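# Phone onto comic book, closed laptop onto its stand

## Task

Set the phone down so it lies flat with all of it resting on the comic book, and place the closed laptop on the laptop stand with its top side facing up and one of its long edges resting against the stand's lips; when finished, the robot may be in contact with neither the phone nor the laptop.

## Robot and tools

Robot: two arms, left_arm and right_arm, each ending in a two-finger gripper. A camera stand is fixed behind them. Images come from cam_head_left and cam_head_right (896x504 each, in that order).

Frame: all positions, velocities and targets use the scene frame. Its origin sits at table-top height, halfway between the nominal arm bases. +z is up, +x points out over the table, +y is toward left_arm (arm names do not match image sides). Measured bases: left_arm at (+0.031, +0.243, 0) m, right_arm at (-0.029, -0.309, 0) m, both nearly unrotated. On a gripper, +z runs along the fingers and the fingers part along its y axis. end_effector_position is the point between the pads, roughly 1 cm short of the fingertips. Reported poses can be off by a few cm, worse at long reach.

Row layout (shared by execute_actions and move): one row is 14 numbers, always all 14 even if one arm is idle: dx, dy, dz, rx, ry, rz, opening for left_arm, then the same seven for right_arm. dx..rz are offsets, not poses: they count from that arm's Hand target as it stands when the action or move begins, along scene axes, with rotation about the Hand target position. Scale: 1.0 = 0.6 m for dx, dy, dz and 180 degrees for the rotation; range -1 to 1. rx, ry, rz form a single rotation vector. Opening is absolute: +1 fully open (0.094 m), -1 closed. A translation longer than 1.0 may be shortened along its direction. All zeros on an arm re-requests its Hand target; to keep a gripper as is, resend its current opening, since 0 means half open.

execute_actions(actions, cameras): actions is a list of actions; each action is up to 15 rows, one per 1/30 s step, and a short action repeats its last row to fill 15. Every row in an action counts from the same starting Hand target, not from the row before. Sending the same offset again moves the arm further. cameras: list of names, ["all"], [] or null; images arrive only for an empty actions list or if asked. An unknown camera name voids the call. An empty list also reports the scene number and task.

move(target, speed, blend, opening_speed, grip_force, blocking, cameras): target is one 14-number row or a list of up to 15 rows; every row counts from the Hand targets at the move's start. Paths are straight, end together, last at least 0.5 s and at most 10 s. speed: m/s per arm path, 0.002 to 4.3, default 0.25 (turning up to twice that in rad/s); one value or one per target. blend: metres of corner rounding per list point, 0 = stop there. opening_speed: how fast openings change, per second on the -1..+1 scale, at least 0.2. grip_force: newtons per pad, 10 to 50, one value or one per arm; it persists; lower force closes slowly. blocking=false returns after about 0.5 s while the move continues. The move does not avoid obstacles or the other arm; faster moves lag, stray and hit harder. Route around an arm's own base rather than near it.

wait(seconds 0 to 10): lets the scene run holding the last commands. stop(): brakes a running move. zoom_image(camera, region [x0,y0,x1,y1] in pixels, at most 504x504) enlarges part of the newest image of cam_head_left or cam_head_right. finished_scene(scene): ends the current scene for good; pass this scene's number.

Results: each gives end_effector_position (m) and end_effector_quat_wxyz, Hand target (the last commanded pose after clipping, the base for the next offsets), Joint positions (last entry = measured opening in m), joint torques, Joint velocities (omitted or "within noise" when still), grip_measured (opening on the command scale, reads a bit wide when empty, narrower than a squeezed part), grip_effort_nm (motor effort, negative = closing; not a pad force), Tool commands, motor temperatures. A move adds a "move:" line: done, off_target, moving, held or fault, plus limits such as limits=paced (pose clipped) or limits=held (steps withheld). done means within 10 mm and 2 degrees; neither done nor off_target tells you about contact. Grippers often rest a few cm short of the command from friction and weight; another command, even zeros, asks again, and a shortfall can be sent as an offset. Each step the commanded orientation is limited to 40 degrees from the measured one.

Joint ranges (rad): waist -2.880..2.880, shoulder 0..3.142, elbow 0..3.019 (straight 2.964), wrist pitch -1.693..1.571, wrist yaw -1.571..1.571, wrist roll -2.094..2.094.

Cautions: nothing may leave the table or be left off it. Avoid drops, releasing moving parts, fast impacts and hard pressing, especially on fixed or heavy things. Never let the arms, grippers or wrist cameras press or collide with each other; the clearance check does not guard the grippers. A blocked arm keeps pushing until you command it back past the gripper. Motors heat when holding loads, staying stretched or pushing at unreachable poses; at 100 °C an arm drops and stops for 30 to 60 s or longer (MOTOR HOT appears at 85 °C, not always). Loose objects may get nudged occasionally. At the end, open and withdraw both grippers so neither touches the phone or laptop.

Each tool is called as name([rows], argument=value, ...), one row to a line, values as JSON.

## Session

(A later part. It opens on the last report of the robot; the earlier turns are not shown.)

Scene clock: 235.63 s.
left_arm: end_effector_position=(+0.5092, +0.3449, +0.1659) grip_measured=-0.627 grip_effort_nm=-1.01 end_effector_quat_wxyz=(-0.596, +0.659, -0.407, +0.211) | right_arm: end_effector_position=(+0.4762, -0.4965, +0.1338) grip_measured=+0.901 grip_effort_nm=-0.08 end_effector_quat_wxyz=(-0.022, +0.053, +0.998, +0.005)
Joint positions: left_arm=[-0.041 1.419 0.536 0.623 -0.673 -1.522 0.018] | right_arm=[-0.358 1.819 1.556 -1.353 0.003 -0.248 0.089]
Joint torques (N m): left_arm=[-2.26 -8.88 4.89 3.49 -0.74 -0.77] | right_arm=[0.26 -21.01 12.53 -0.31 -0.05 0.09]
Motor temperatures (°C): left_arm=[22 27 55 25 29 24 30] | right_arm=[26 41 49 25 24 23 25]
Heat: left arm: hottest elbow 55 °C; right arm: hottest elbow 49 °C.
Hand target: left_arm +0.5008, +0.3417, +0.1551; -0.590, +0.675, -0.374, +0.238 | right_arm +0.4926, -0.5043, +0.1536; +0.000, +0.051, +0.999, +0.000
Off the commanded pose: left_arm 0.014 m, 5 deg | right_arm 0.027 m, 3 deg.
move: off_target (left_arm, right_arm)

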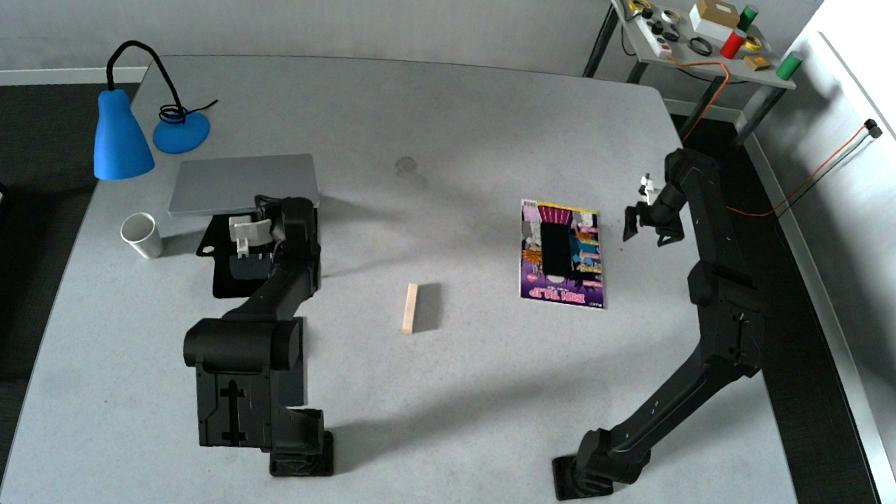

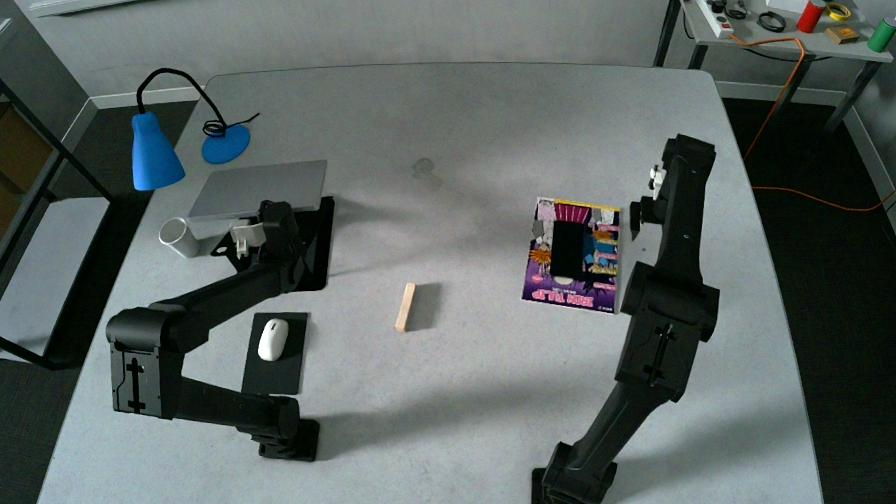

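move([
  [0,0.0,0.22,0,0,0,-1,0,0,0,0,0,0,0.9],
  [-0.04,0.0,0.275,0,0,0,-1,0,0,0,0,0,0,0.9],
], speed=0.1, blend=0.03, cameras=["all"])

zoom_image(camera="cam_head_left", region=[140, 130, 360, 310])

zoom_image(camera="cam_head_right", region=[150, 130, 370, 310])

Scene clock: 244.30 s.
left_arm: end_effector_position=(+0.4381, +0.3435, +0.1917) grip_measured=-0.627 grip_effort_nm=-1.01 end_effector_quat_wxyz=(-0.523, +0.697, -0.472, +0.134) | right_arm: end_effector_position=(+0.4762, -0.4965, +0.1338) grip_measured=+0.901 grip_effort_nm=-0.08 end_effector_quat_wxyz=(-0.022, +0.053, +0.998, +0.005)
Joint positions: left_arm=[-0.042 1.058 0.536 -0.034 -0.659 -1.589 0.018] | right_arm=[-0.358 1.819 1.556 -1.353 0.003 -0.248 0.089]
Joint torques (N m): left_arm=[-1.67 -15.74 21.97 4.23 -1.34 -0.14] | right_arm=[0.26 -21.07 12.53 -0.29 -0.05 0.08]
Heat: left arm: hottest elbow 52 °C; right arm: hottest elbow 49 °C.
Hand target: left_arm +0.4767, +0.3417, +0.3202; -0.590, +0.675, -0.374, +0.238 | right_arm +0.4926, -0.5043, +0.1536; +0.000, +0.051, +0.999, +0.000
Off the commanded pose: left_arm 0.134 m, 18 deg | right_arm 0.027 m, 3 deg.
move: off_target (left_arm, right_arm); blend cut to 0.0204 m at target 1

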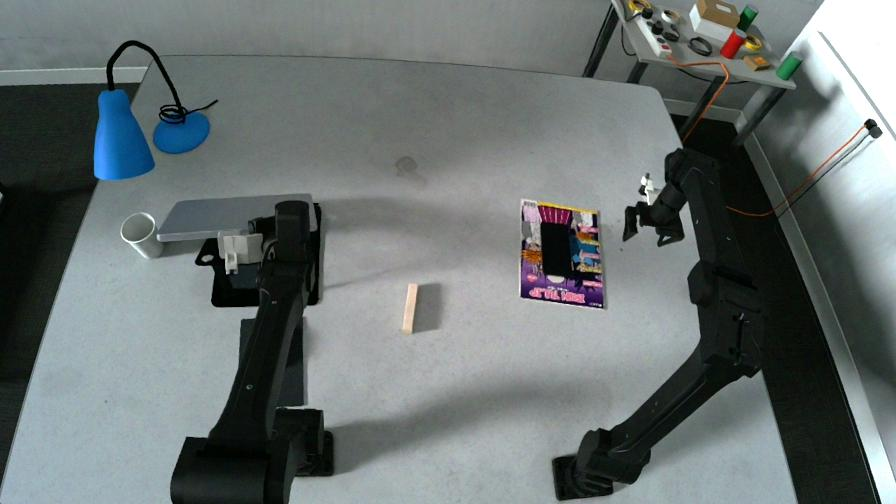

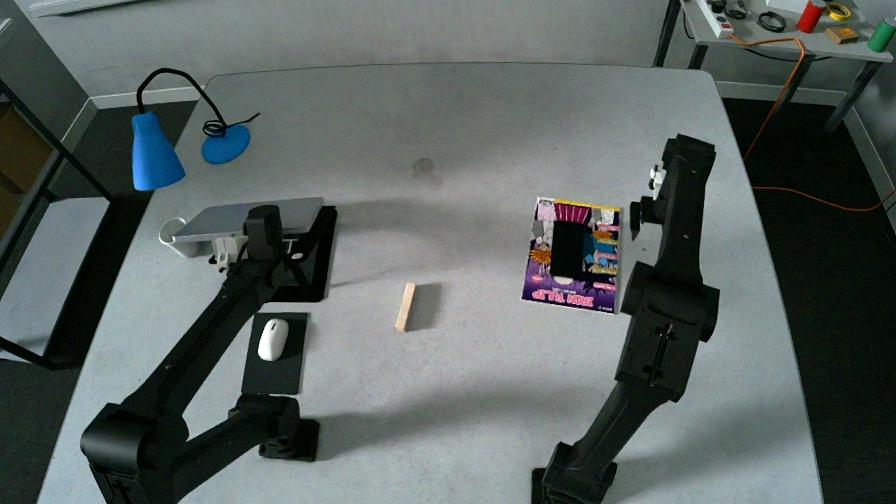

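Scaled by 2.291.

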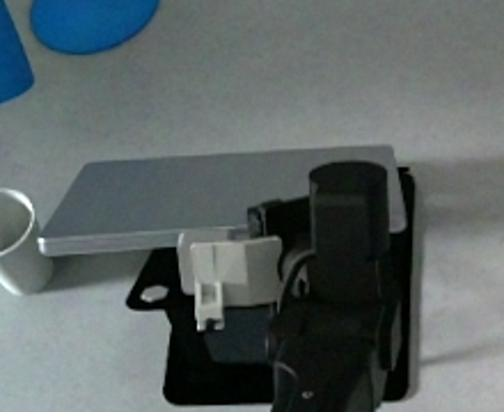

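Scaled by 2.291.

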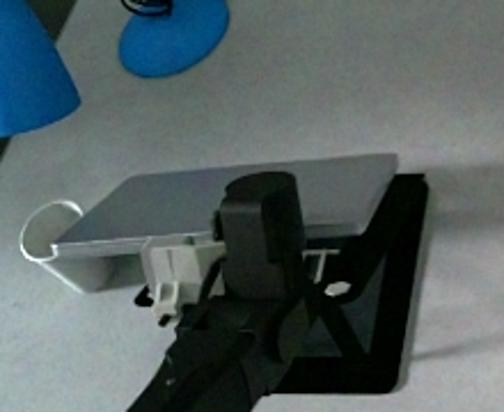

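move(target=[0.03,-0.005,-0.055,0,0.04,0.006,-1,0,0,0,0,0,0,0.9], speed=0.08, cameras=["all"])

zoom_image(camera="cam_head_left", region=[140, 150, 360, 330])

zoom_image(camera="cam_head_right", region=[150, 150, 370, 330])

Scene clock: 252.77 s.
left_arm: end_effector_position=(+0.4295, +0.3406, +0.1696) grip_measured=-0.629 grip_effort_nm=-1.01 end_effector_quat_wxyz=(-0.504, +0.712, -0.478, +0.102) | right_arm: end_effector_position=(+0.4762, -0.4965, +0.1338) grip_measured=+0.901 grip_effort_nm=-0.08 end_effector_quat_wxyz=(-0.022, +0.053, +0.998, +0.005)
Joint positions: left_arm=[-0.062 1.088 0.536 -0.109 -0.695 -1.642 0.017] | right_arm=[-0.358 1.819 1.556 -1.353 0.003 -0.248 0.089]
Joint torques (N m): left_arm=[-3.14 -12.1 25.51 3.32 -1.57 0.12] | right_arm=[0.32 -21.01 12.55 -0.28 -0.06 0.09]
Heat: left arm: hottest elbow 51 °C; right arm: hottest elbow 49 °C.
Hand target: left_arm +0.4948, +0.3387, +0.2871; -0.568, +0.692, -0.404, +0.190 | right_arm +0.4926, -0.5043, +0.1536; +0.000, +0.051, +0.999, +0.000
Off the commanded pose: left_arm 0.135 m, 15 deg | right_arm 0.027 m, 3 deg.
move: off_target (left_arm, right_arm)

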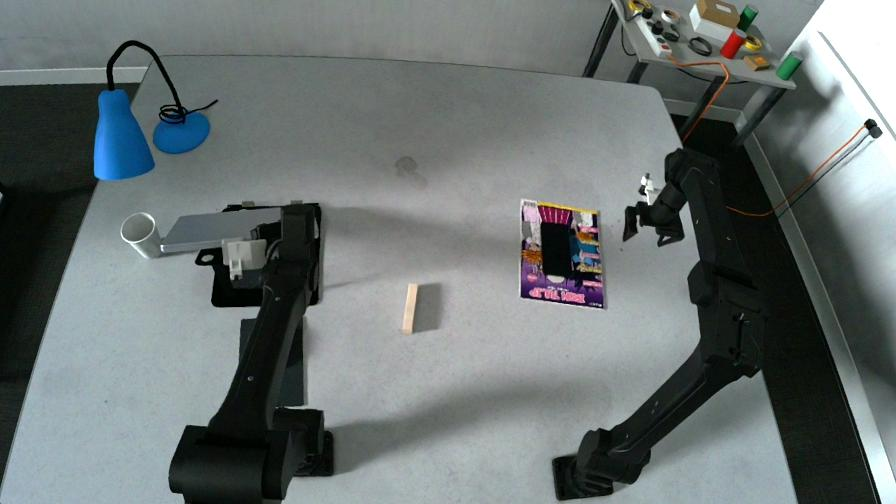

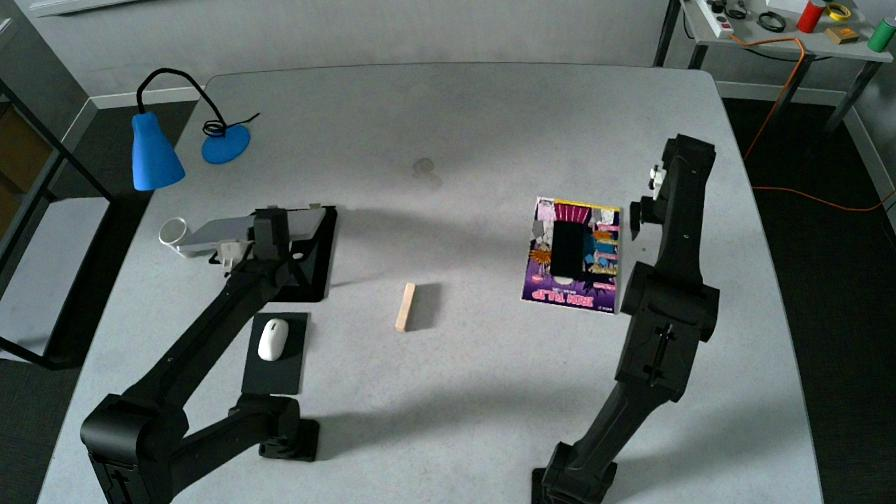

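Scaled by 2.291.

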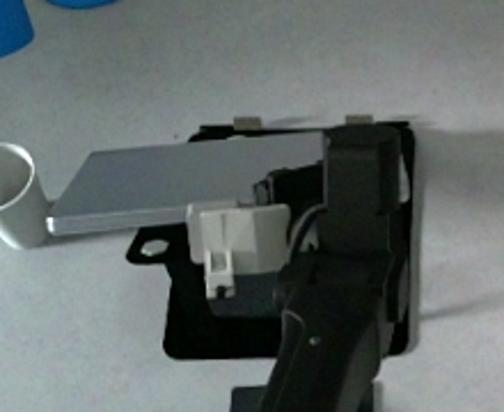

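Scaled by 2.291.

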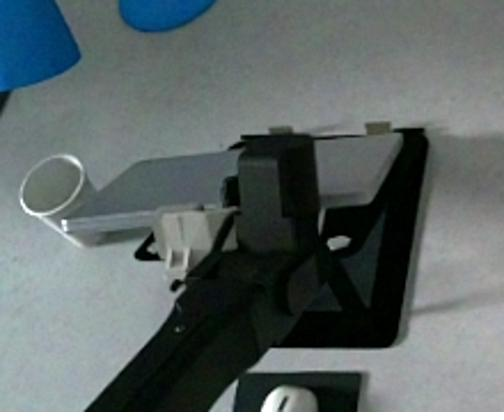

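move(target=[0.01,-0.085,0.06,0,0,-0.02,-1,0,0,0,0,0,0,0.9], speed=0.08, cameras=["all"])

zoom_image(camera="cam_head_left", region=[140, 150, 360, 330])

zoom_image(camera="cam_head_right", region=[150, 150, 370, 330])

Scene clock: 257.60 s.
left_arm: end_effector_position=(+0.4342, +0.2961, +0.1851) grip_measured=-0.630 grip_effort_nm=-1.00 end_effector_quat_wxyz=(-0.495, +0.691, -0.517, +0.099) | right_arm: end_effector_position=(+0.4762, -0.4965, +0.1338) grip_measured=+0.901 grip_effort_nm=-0.08 end_effector_quat_wxyz=(-0.022, +0.053, +0.998, +0.005)
Joint positions: left_arm=[-0.191 1.072 0.593 -0.252 -0.747 -1.672 0.017] | right_arm=[-0.358 1.819 1.556 -1.353 0.003 -0.248 0.089]
Joint torques (N m): left_arm=[-2.37 -13.16 27.49 3.41 -1.86 -0.06] | right_arm=[0.26 -21.13 12.52 -0.27 -0.05 0.08]
Heat: left arm: hottest elbow 52 °C; right arm: hottest elbow 50 °C.
Hand target: left_arm +0.5008, +0.2878, +0.3233; -0.561, +0.679, -0.425, +0.207 | right_arm +0.4926, -0.5043, +0.1536; +0.000, +0.051, +0.999, +0.000
Off the commanded pose: left_arm 0.154 m, 18 deg | right_arm 0.027 m, 3 deg.
move: off_target (left_arm, right_arm)

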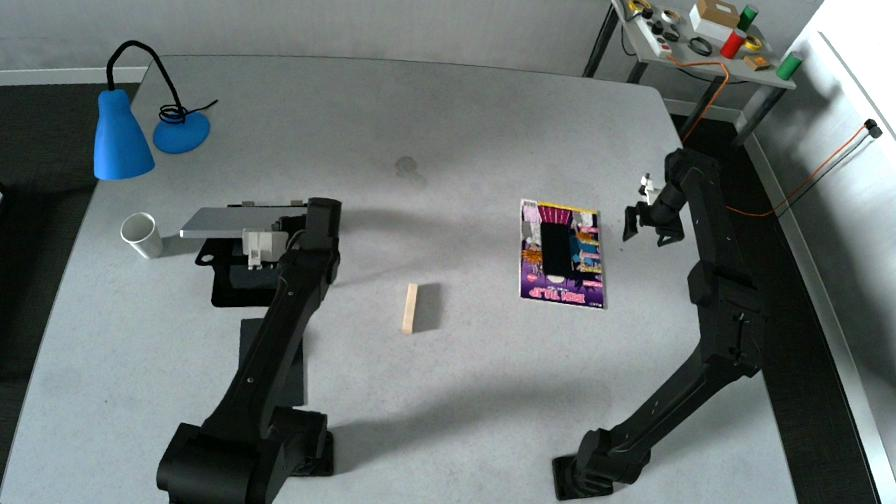

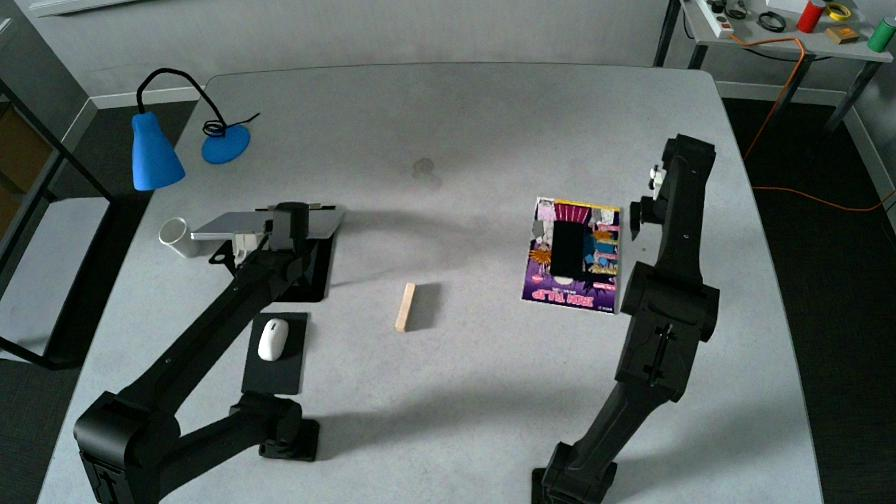

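Scaled by 2.291.

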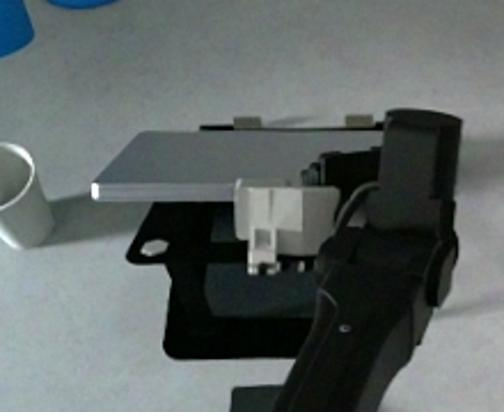

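Scaled by 2.291.

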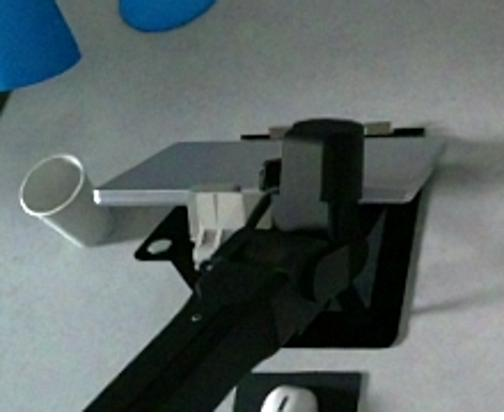

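move(target=[0.05,0.012,-0.06,0,0,0,-1,0,0,0,0,0,0,0.9], speed=0.08, cameras=["all"])

zoom_image(camera="cam_head_left", region=[140, 150, 360, 330])

zoom_image(camera="cam_head_right", region=[150, 150, 370, 330])

Scene clock: 262.73 s.
left_arm: end_effector_position=(+0.4570, +0.2914, +0.1645) grip_measured=-0.630 grip_effort_nm=-1.01 end_effector_quat_wxyz=(-0.495, +0.690, -0.517, +0.108) | right_arm: end_effector_position=(+0.4762, -0.4965, +0.1338) grip_measured=+0.901 grip_effort_nm=-0.08 end_effector_quat_wxyz=(-0.022, +0.053, +0.998, +0.005)
Joint positions: left_arm=[-0.188 1.177 0.6 -0.137 -0.732 -1.669 0.017] | right_arm=[-0.358 1.819 1.556 -1.353 0.003 -0.248 0.089]
Joint torques (N m): left_arm=[-0.32 -12.63 25.09 4.46 -1.55 0.2] | right_arm=[0.32 -21.01 12.55 -0.29 -0.05 0.09]
Heat: left arm: hottest elbow 54 °C; right arm: hottest elbow 50 °C.
Hand target: left_arm +0.5307, +0.2949, +0.2869; -0.561, +0.679, -0.425, +0.207 | right_arm +0.4926, -0.5043, +0.1536; +0.000, +0.051, +0.999, +0.000
Off the commanded pose: left_arm 0.143 m, 17 deg | right_arm 0.027 m, 3 deg.
move: off_target (left_arm, right_arm)

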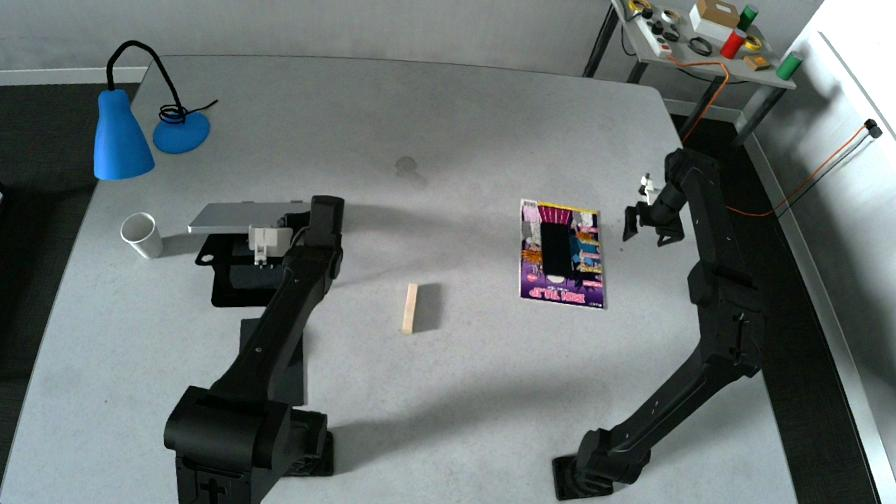

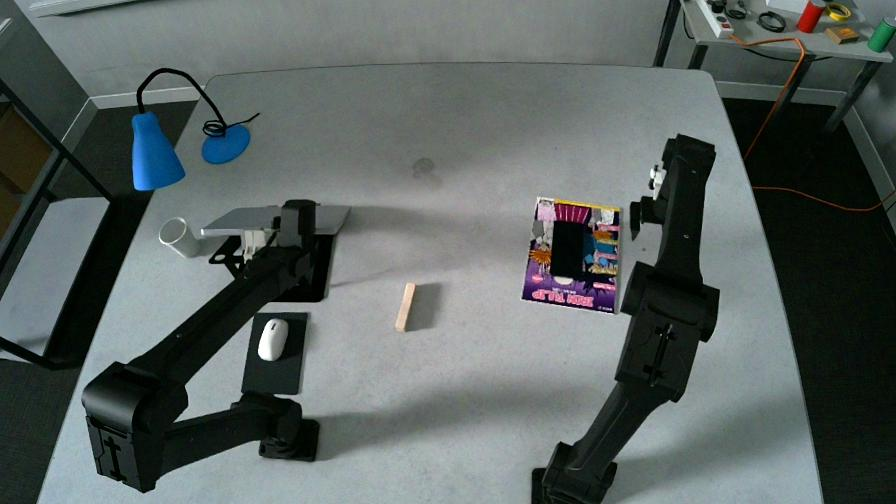

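Scaled by 2.291.

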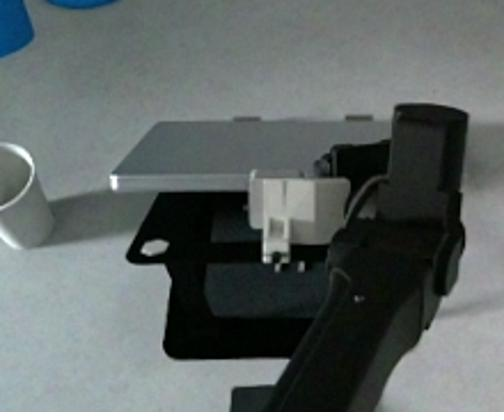

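Scaled by 2.291.

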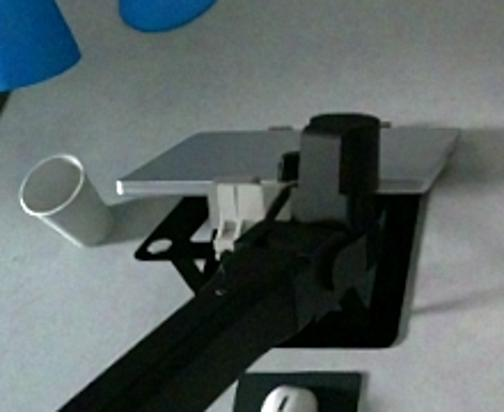

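move(target=[-0.012,0.0,-0.045,0,0,0,-1,0,0,0,0,0,0,0.9], speed=0.06, cameras=["all"])

zoom_image(camera="cam_head_left", region=[140, 150, 360, 330])

zoom_image(camera="cam_head_right", region=[150, 150, 370, 330])

Scene clock: 266.70 s.
left_arm: end_effector_position=(+0.4688, +0.2901, +0.1564) grip_measured=-0.630 grip_effort_nm=-1.01 end_effector_quat_wxyz=(-0.500, +0.687, -0.515, +0.116) | right_arm: end_effector_position=(+0.4762, -0.4965, +0.1338) grip_measured=+0.901 grip_effort_nm=-0.08 end_effector_quat_wxyz=(-0.022, +0.053, +0.998, +0.005)
Joint positions: left_arm=[-0.186 1.228 0.6 -0.059 -0.729 -1.655 0.017] | right_arm=[-0.358 1.819 1.556 -1.353 0.003 -0.248 0.089]
Joint torques (N m): left_arm=[-0.62 -14.27 20.36 5.08 -1.48 0.07] | right_arm=[0.32 -21.01 12.55 -0.29 -0.05 0.09]
Motor temperatures (°C): left_arm=[22 27 56 25 31 24 30] | right_arm=[26 41 50 25 24 23 25]
Heat: left arm: hottest elbow 56 °C; right arm: hottest elbow 50 °C.
Hand target: left_arm +0.5235, +0.2949, +0.2600; -0.561, +0.679, -0.425, +0.207 | right_arm +0.4926, -0.5043, +0.1536; +0.000, +0.051, +0.999, +0.000
Off the commanded pose: left_arm 0.117 m, 16 deg | right_arm 0.027 m, 3 deg.
move: off_target (left_arm, right_arm)

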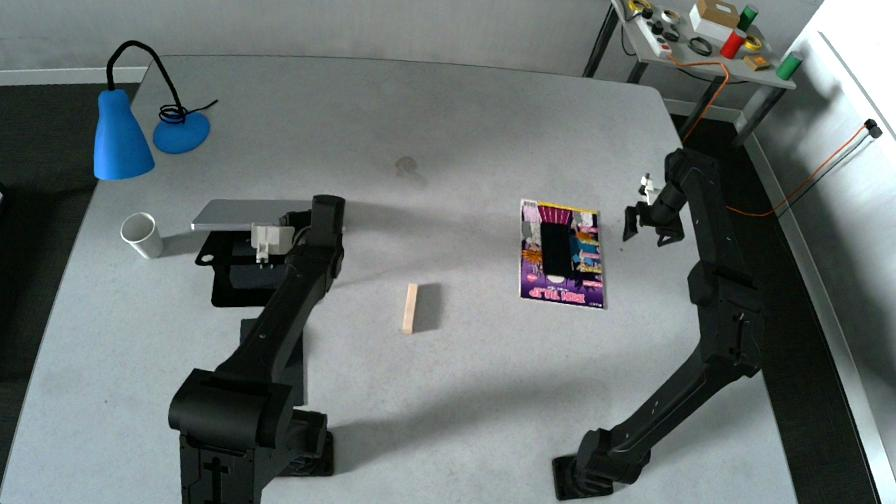

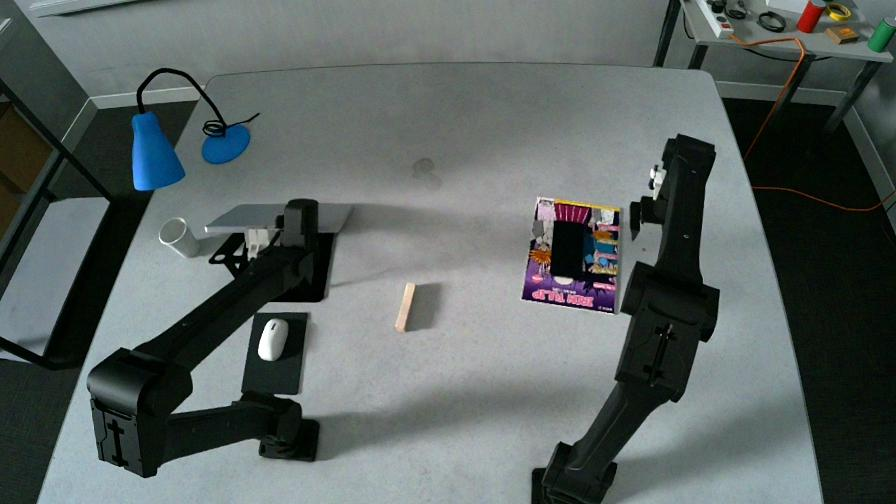

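Scaled by 2.291.

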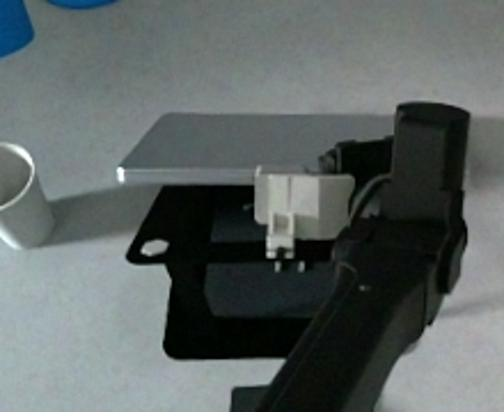

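Scaled by 2.291.

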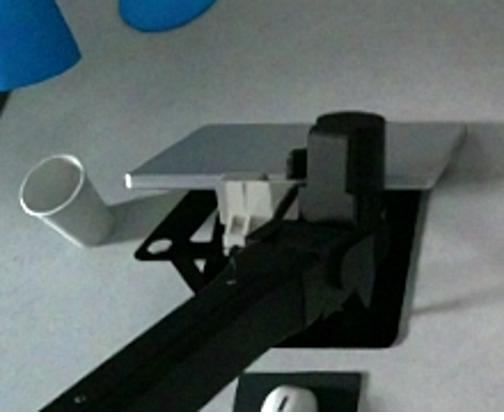

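move([
  [-0.02,0.005,0.05,0,0,0,-1,0,0,0,0,0,0,0.9],
  [-0.07,0.012,0.03,0,0,0,-1,0,0,0,0,0,0,0.9],
], speed=0.06, cameras=["all"])

zoom_image(camera="cam_head_left", region=[140, 150, 360, 330])

zoom_image(camera="cam_head_right", region=[150, 150, 370, 330])

Scene clock: 271.17 s.
left_arm: end_effector_position=(+0.4588, +0.2956, +0.1828) grip_measured=-0.630 grip_effort_nm=-1.01 end_effector_quat_wxyz=(-0.507, +0.685, -0.508, +0.126) | right_arm: end_effector_position=(+0.4762, -0.4965, +0.1338) grip_measured=+0.901 grip_effort_nm=-0.08 end_effector_quat_wxyz=(-0.022, +0.053, +0.998, +0.005)
Joint positions: left_arm=[-0.174 1.139 0.6 -0.111 -0.72 -1.641 0.017] | right_arm=[-0.358 1.819 1.556 -1.353 0.003 -0.248 0.089]
Joint torques (N m): left_arm=[-1.14 -16.79 16.99 4.21 -1.5 0] | right_arm=[0.32 -20.95 12.55 -0.28 -0.05 0.08]
Motor temperatures (°C): left_arm=[22 27 57 25 31 24 30] | right_arm=[26 42 50 25 24 23 25]
Heat: left arm: hottest elbow 57 °C; right arm: hottest elbow 50 °C.
Hand target: left_arm +0.4815, +0.3022, +0.2780; -0.561, +0.679, -0.425, +0.207 | right_arm +0.4926, -0.5043, +0.1536; +0.000, +0.051, +0.999, +0.000
Off the commanded pose: left_arm 0.098 m, 15 deg | right_arm 0.027 m, 3 deg.
move: off_target (left_arm, right_arm)

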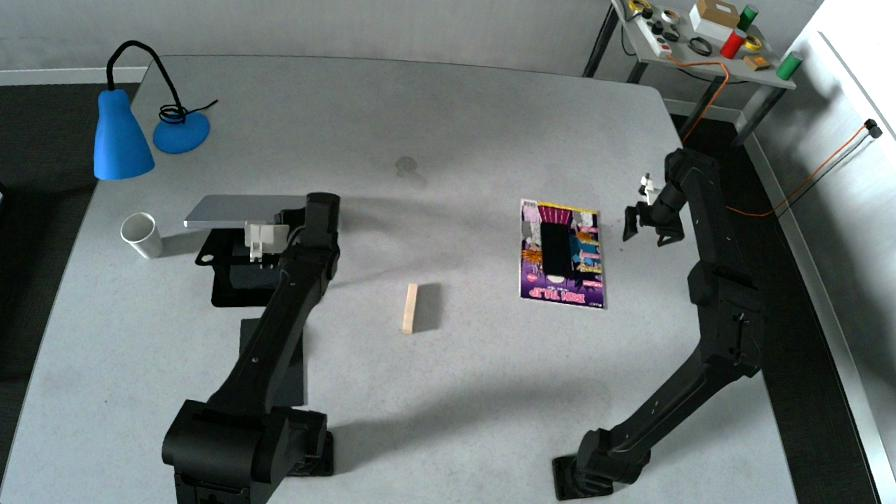

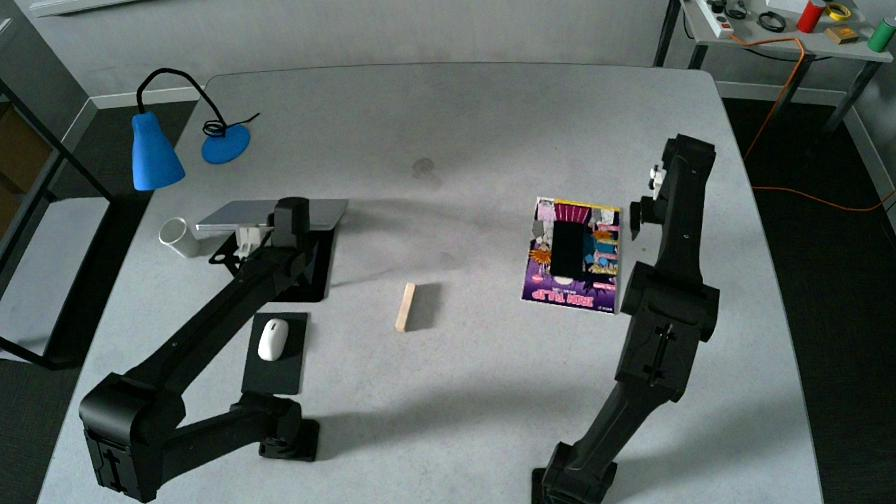

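Scaled by 2.291.

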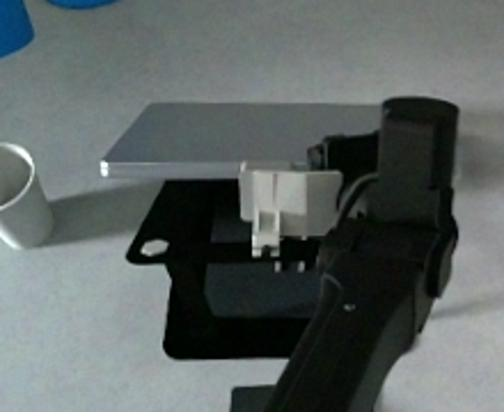

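Scaled by 2.291.

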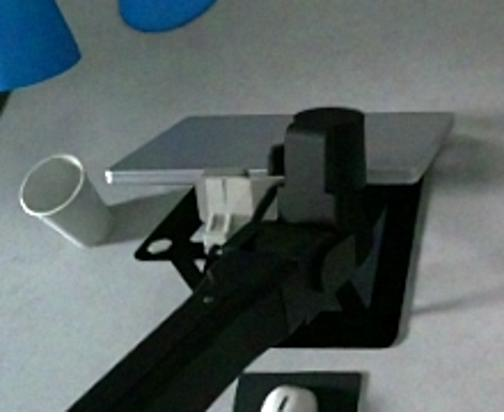

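move(target=[-0.065,0.0,-0.05,0,0.03,0,-1,0,0,0,0,0,0,0.9], speed=0.06, cameras=["all"])

zoom_image(camera="cam_head_left", region=[140, 150, 360, 330])

zoom_image(camera="cam_head_right", region=[150, 150, 370, 330])

Scene clock: 275.47 s.
left_arm: end_effector_position=(+0.4304, +0.2995, +0.1769) grip_measured=-0.630 grip_effort_nm=-1.01 end_effector_quat_wxyz=(-0.495, +0.693, -0.511, +0.117) | right_arm: end_effector_position=(+0.4762, -0.4965, +0.1338) grip_measured=+0.901 grip_effort_nm=-0.08 end_effector_quat_wxyz=(-0.022, +0.053, +0.998, +0.005)
Joint positions: left_arm=[-0.174 1.06 0.553 -0.188 -0.718 -1.67 0.017] | right_arm=[-0.358 1.819 1.556 -1.353 0.003 -0.248 0.089]
Joint torques (N m): left_arm=[-0.79 -14.45 14.83 2.91 -1.76 0.07] | right_arm=[0.32 -21.07 12.56 -0.28 -0.05 0.09]
Motor temperatures (°C): left_arm=[22 27 57 25 31 24 30] | right_arm=[26 42 50 25 24 23 25]
Heat: left arm: hottest elbow 57 °C; right arm: hottest elbow 50 °C.
Hand target: left_arm +0.4425, +0.3022, +0.2482; -0.541, +0.688, -0.451, +0.175 | right_arm +0.4926, -0.5043, +0.1536; +0.000, +0.051, +0.999, +0.000
Off the commanded pose: left_arm 0.072 m, 11 deg | right_arm 0.027 m, 3 deg.
move: off_target (left_arm, right_arm)

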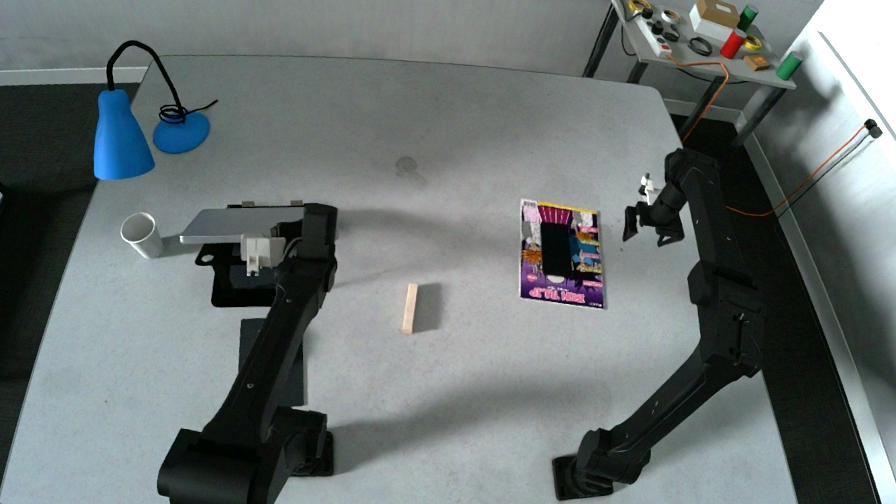

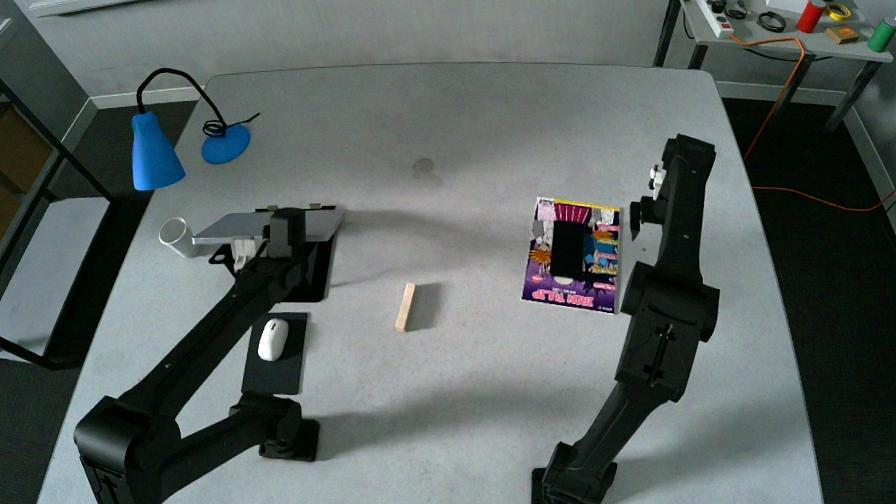

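Scaled by 2.291.

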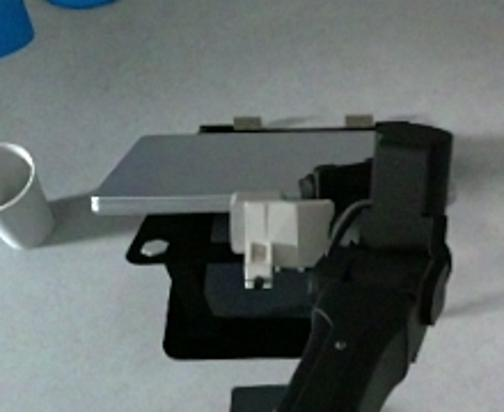

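Scaled by 2.291.

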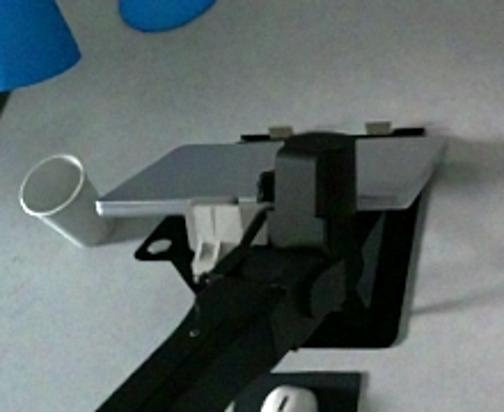

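move(target=[-0.01,-0.02,-0.045,0,0,0,-1,0,0,0,0,0,0,0.9], speed=0.06, cameras=["all"])

zoom_image(camera="cam_head_left", region=[140, 150, 360, 330])

zoom_image(camera="cam_head_right", region=[150, 150, 370, 330])

Scene clock: 279.10 s.
left_arm: end_effector_position=(+0.4206, +0.2964, +0.1680) grip_measured=-0.630 grip_effort_nm=-1.01 end_effector_quat_wxyz=(-0.503, +0.703, -0.488, +0.123) | right_arm: end_effector_position=(+0.4762, -0.4965, +0.1338) grip_measured=+0.901 grip_effort_nm=-0.08 end_effector_quat_wxyz=(-0.022, +0.053, +0.998, +0.005)
Joint positions: left_arm=[-0.201 1.057 0.514 -0.155 -0.764 -1.73 0.017] | right_arm=[-0.358 1.819 1.556 -1.353 0.003 -0.248 0.089]
Joint torques (N m): left_arm=[-2.96 -11.58 13.2 3.93 -1.53 0.26] | right_arm=[0.32 -21.07 12.55 -0.28 -0.05 0.08]
Motor temperatures (°C): left_arm=[22 27 56 25 32 24 30] | right_arm=[26 42 50 25 24 23 25]
Heat: left arm: hottest elbow 56 °C; right arm: hottest elbow 50 °C.
Hand target: left_arm +0.4365, +0.2901, +0.2210; -0.541, +0.688, -0.451, +0.175 | right_arm +0.4926, -0.5043, +0.1536; +0.000, +0.051, +0.999, +0.000
Off the commanded pose: left_arm 0.056 m, 9 deg | right_arm 0.027 m, 3 deg.
move: off_target (left_arm, right_arm)

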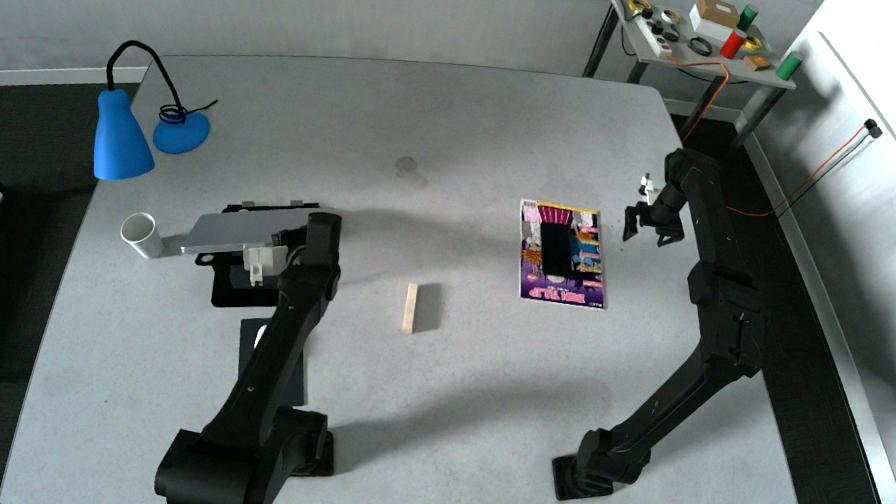

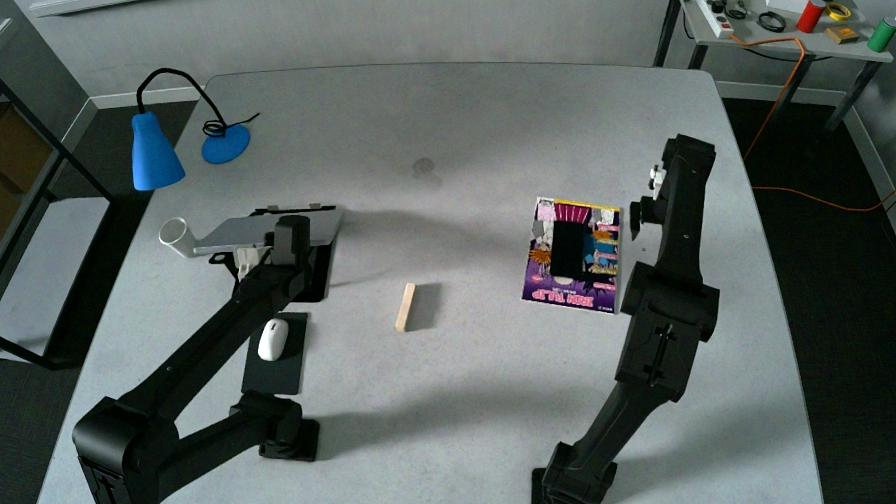

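Scaled by 2.291.

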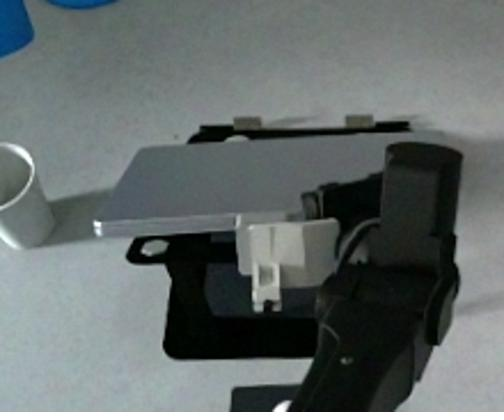

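Scaled by 2.291.

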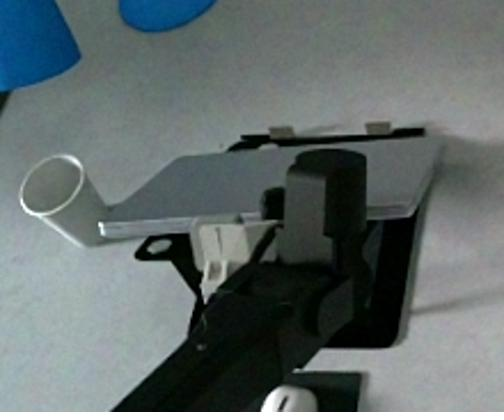

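move(target=[0.045,-0.015,-0.02,0,0,-0.012,-1,0,0,0,0,0,0,0.9], speed=0.06, cameras=["all"])

zoom_image(camera="cam_head_left", region=[140, 150, 360, 330])

zoom_image(camera="cam_head_right", region=[150, 150, 370, 330])

Scene clock: 283.30 s.
left_arm: end_effector_position=(+0.4350, +0.2891, +0.1561) grip_measured=-0.631 grip_effort_nm=-1.01 end_effector_quat_wxyz=(-0.501, +0.698, -0.493, +0.136) | right_arm: end_effector_position=(+0.4762, -0.4965, +0.1338) grip_measured=+0.901 grip_effort_nm=-0.08 end_effector_quat_wxyz=(-0.022, +0.053, +0.998, +0.005)
Joint positions: left_arm=[-0.208 1.123 0.514 -0.07 -0.746 -1.722 0.017] | right_arm=[-0.358 1.819 1.556 -1.353 0.003 -0.248 0.089]
Joint torques (N m): left_arm=[-2.67 -9.29 15.04 3.93 -1.12 0.48] | right_arm=[0.32 -21.07 12.53 -0.28 -0.06 0.08]
Heat: left arm: hottest elbow 54 °C; right arm: hottest elbow 50 °C.
Hand target: left_arm +0.4635, +0.2812, +0.2091; -0.537, +0.679, -0.464, +0.185 | right_arm +0.4926, -0.5043, +0.1536; +0.000, +0.051, +0.999, +0.000
Off the commanded pose: left_arm 0.061 m, 8 deg | right_arm 0.027 m, 3 deg.
move: off_target (left_arm, right_arm)

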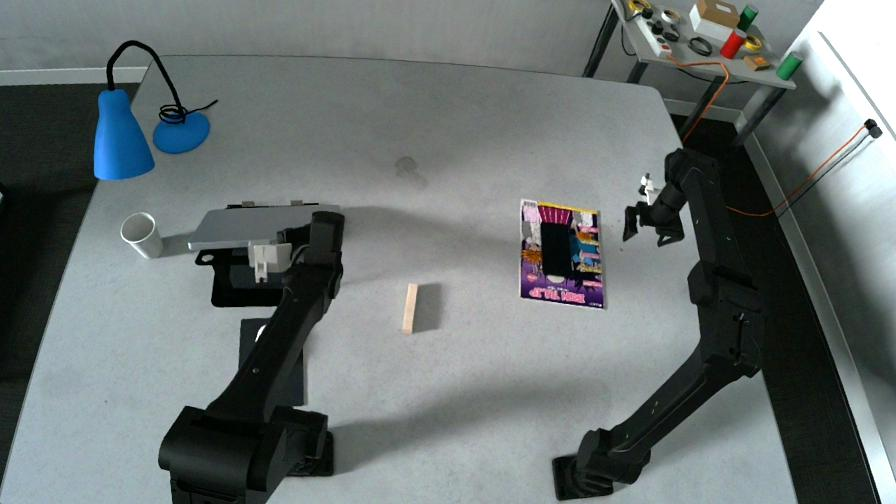

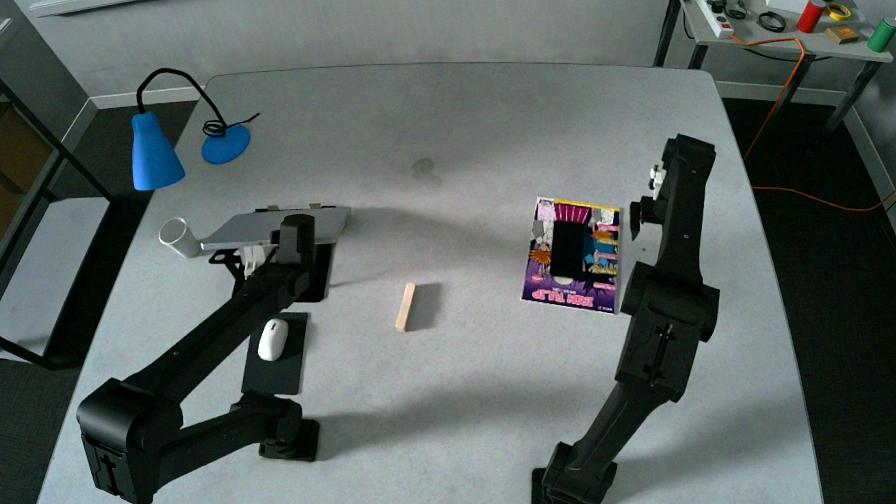

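Scaled by 2.291.

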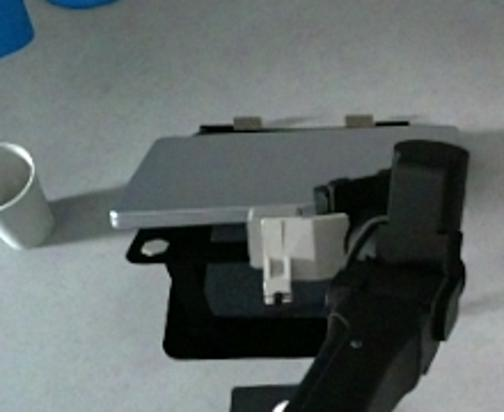

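Scaled by 2.291.

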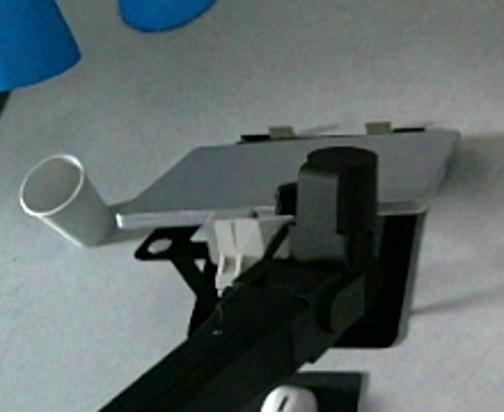

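move(target=[0.01,0.0,-0.055,0,-0.0,-0.01,-1,0,0,0,0,0,0,0.9], speed=0.06, cameras=["all"])

zoom_image(camera="cam_head_left", region=[140, 150, 360, 330])

zoom_image(camera="cam_head_right", region=[150, 150, 370, 330])

Scene clock: 288.97 s.
left_arm: end_effector_position=(+0.4541, +0.2784, +0.1518) grip_measured=-0.631 grip_effort_nm=-1.00 end_effector_quat_wxyz=(-0.509, +0.674, -0.510, +0.163) | right_arm: end_effector_position=(+0.4762, -0.4965, +0.1338) grip_measured=+0.901 grip_effort_nm=-0.08 end_effector_quat_wxyz=(-0.022, +0.053, +0.998, +0.005)
Joint positions: left_arm=[-0.211 1.18 0.506 0.078 -0.703 -1.646 0.017] | right_arm=[-0.358 1.819 1.556 -1.353 0.003 -0.248 0.089]
Joint torques (N m): left_arm=[-1.2 -8.53 11.11 4.42 -1.04 0.07] | right_arm=[0.26 -21.13 12.55 -0.25 -0.06 0.09]
Heat: left arm: hottest elbow 53 °C; right arm: hottest elbow 50 °C.
Hand target: left_arm +0.4695, +0.2811, +0.1761; -0.534, +0.672, -0.475, +0.194 | right_arm +0.4926, -0.5043, +0.1536; +0.000, +0.051, +0.999, +0.000
Off the commanded pose: left_arm 0.029 m, 6 deg | right_arm 0.027 m, 3 deg.
move: off_target (left_arm, right_arm)

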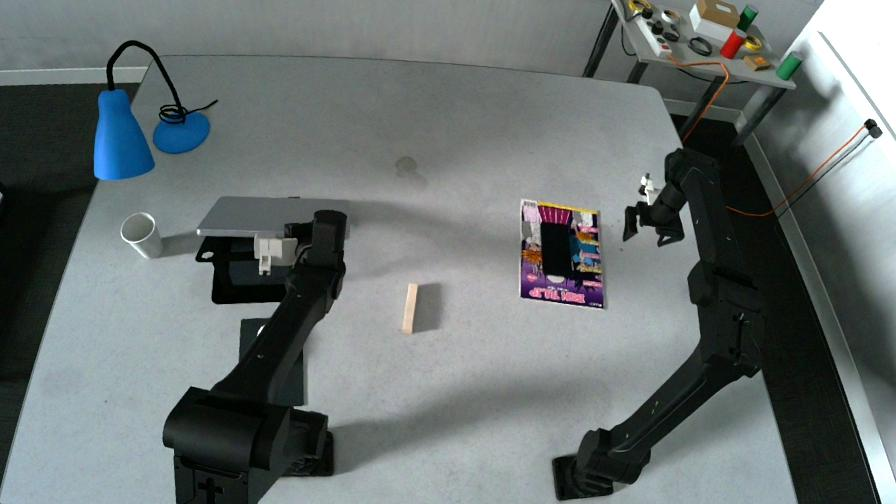

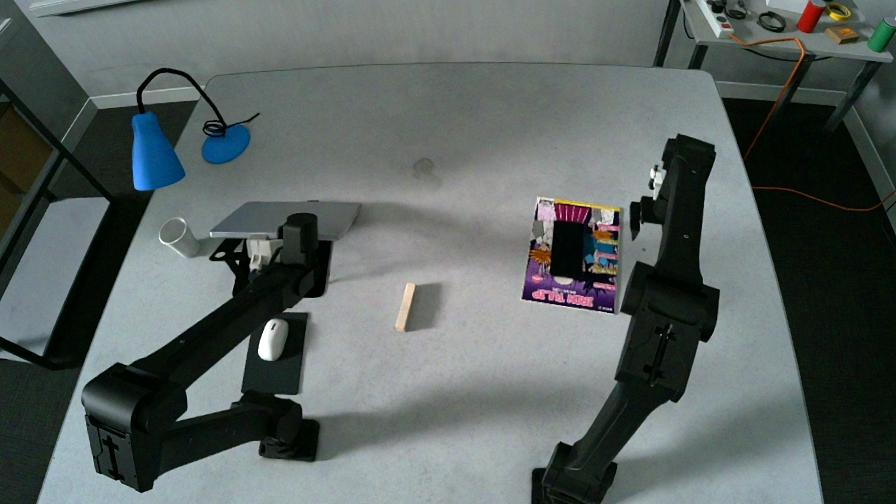

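Scaled by 2.291.

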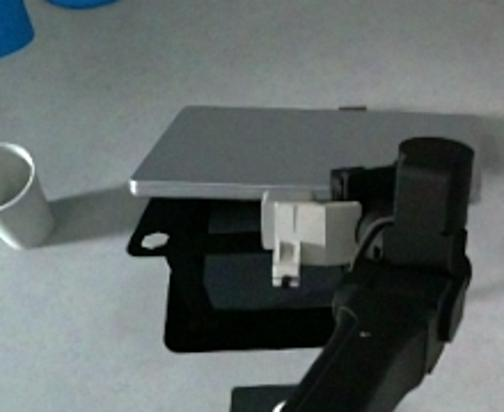

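Scaled by 2.291.

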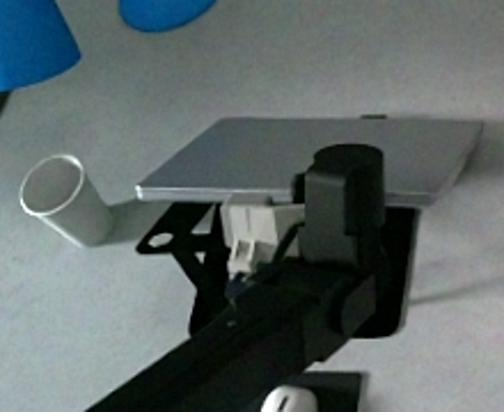

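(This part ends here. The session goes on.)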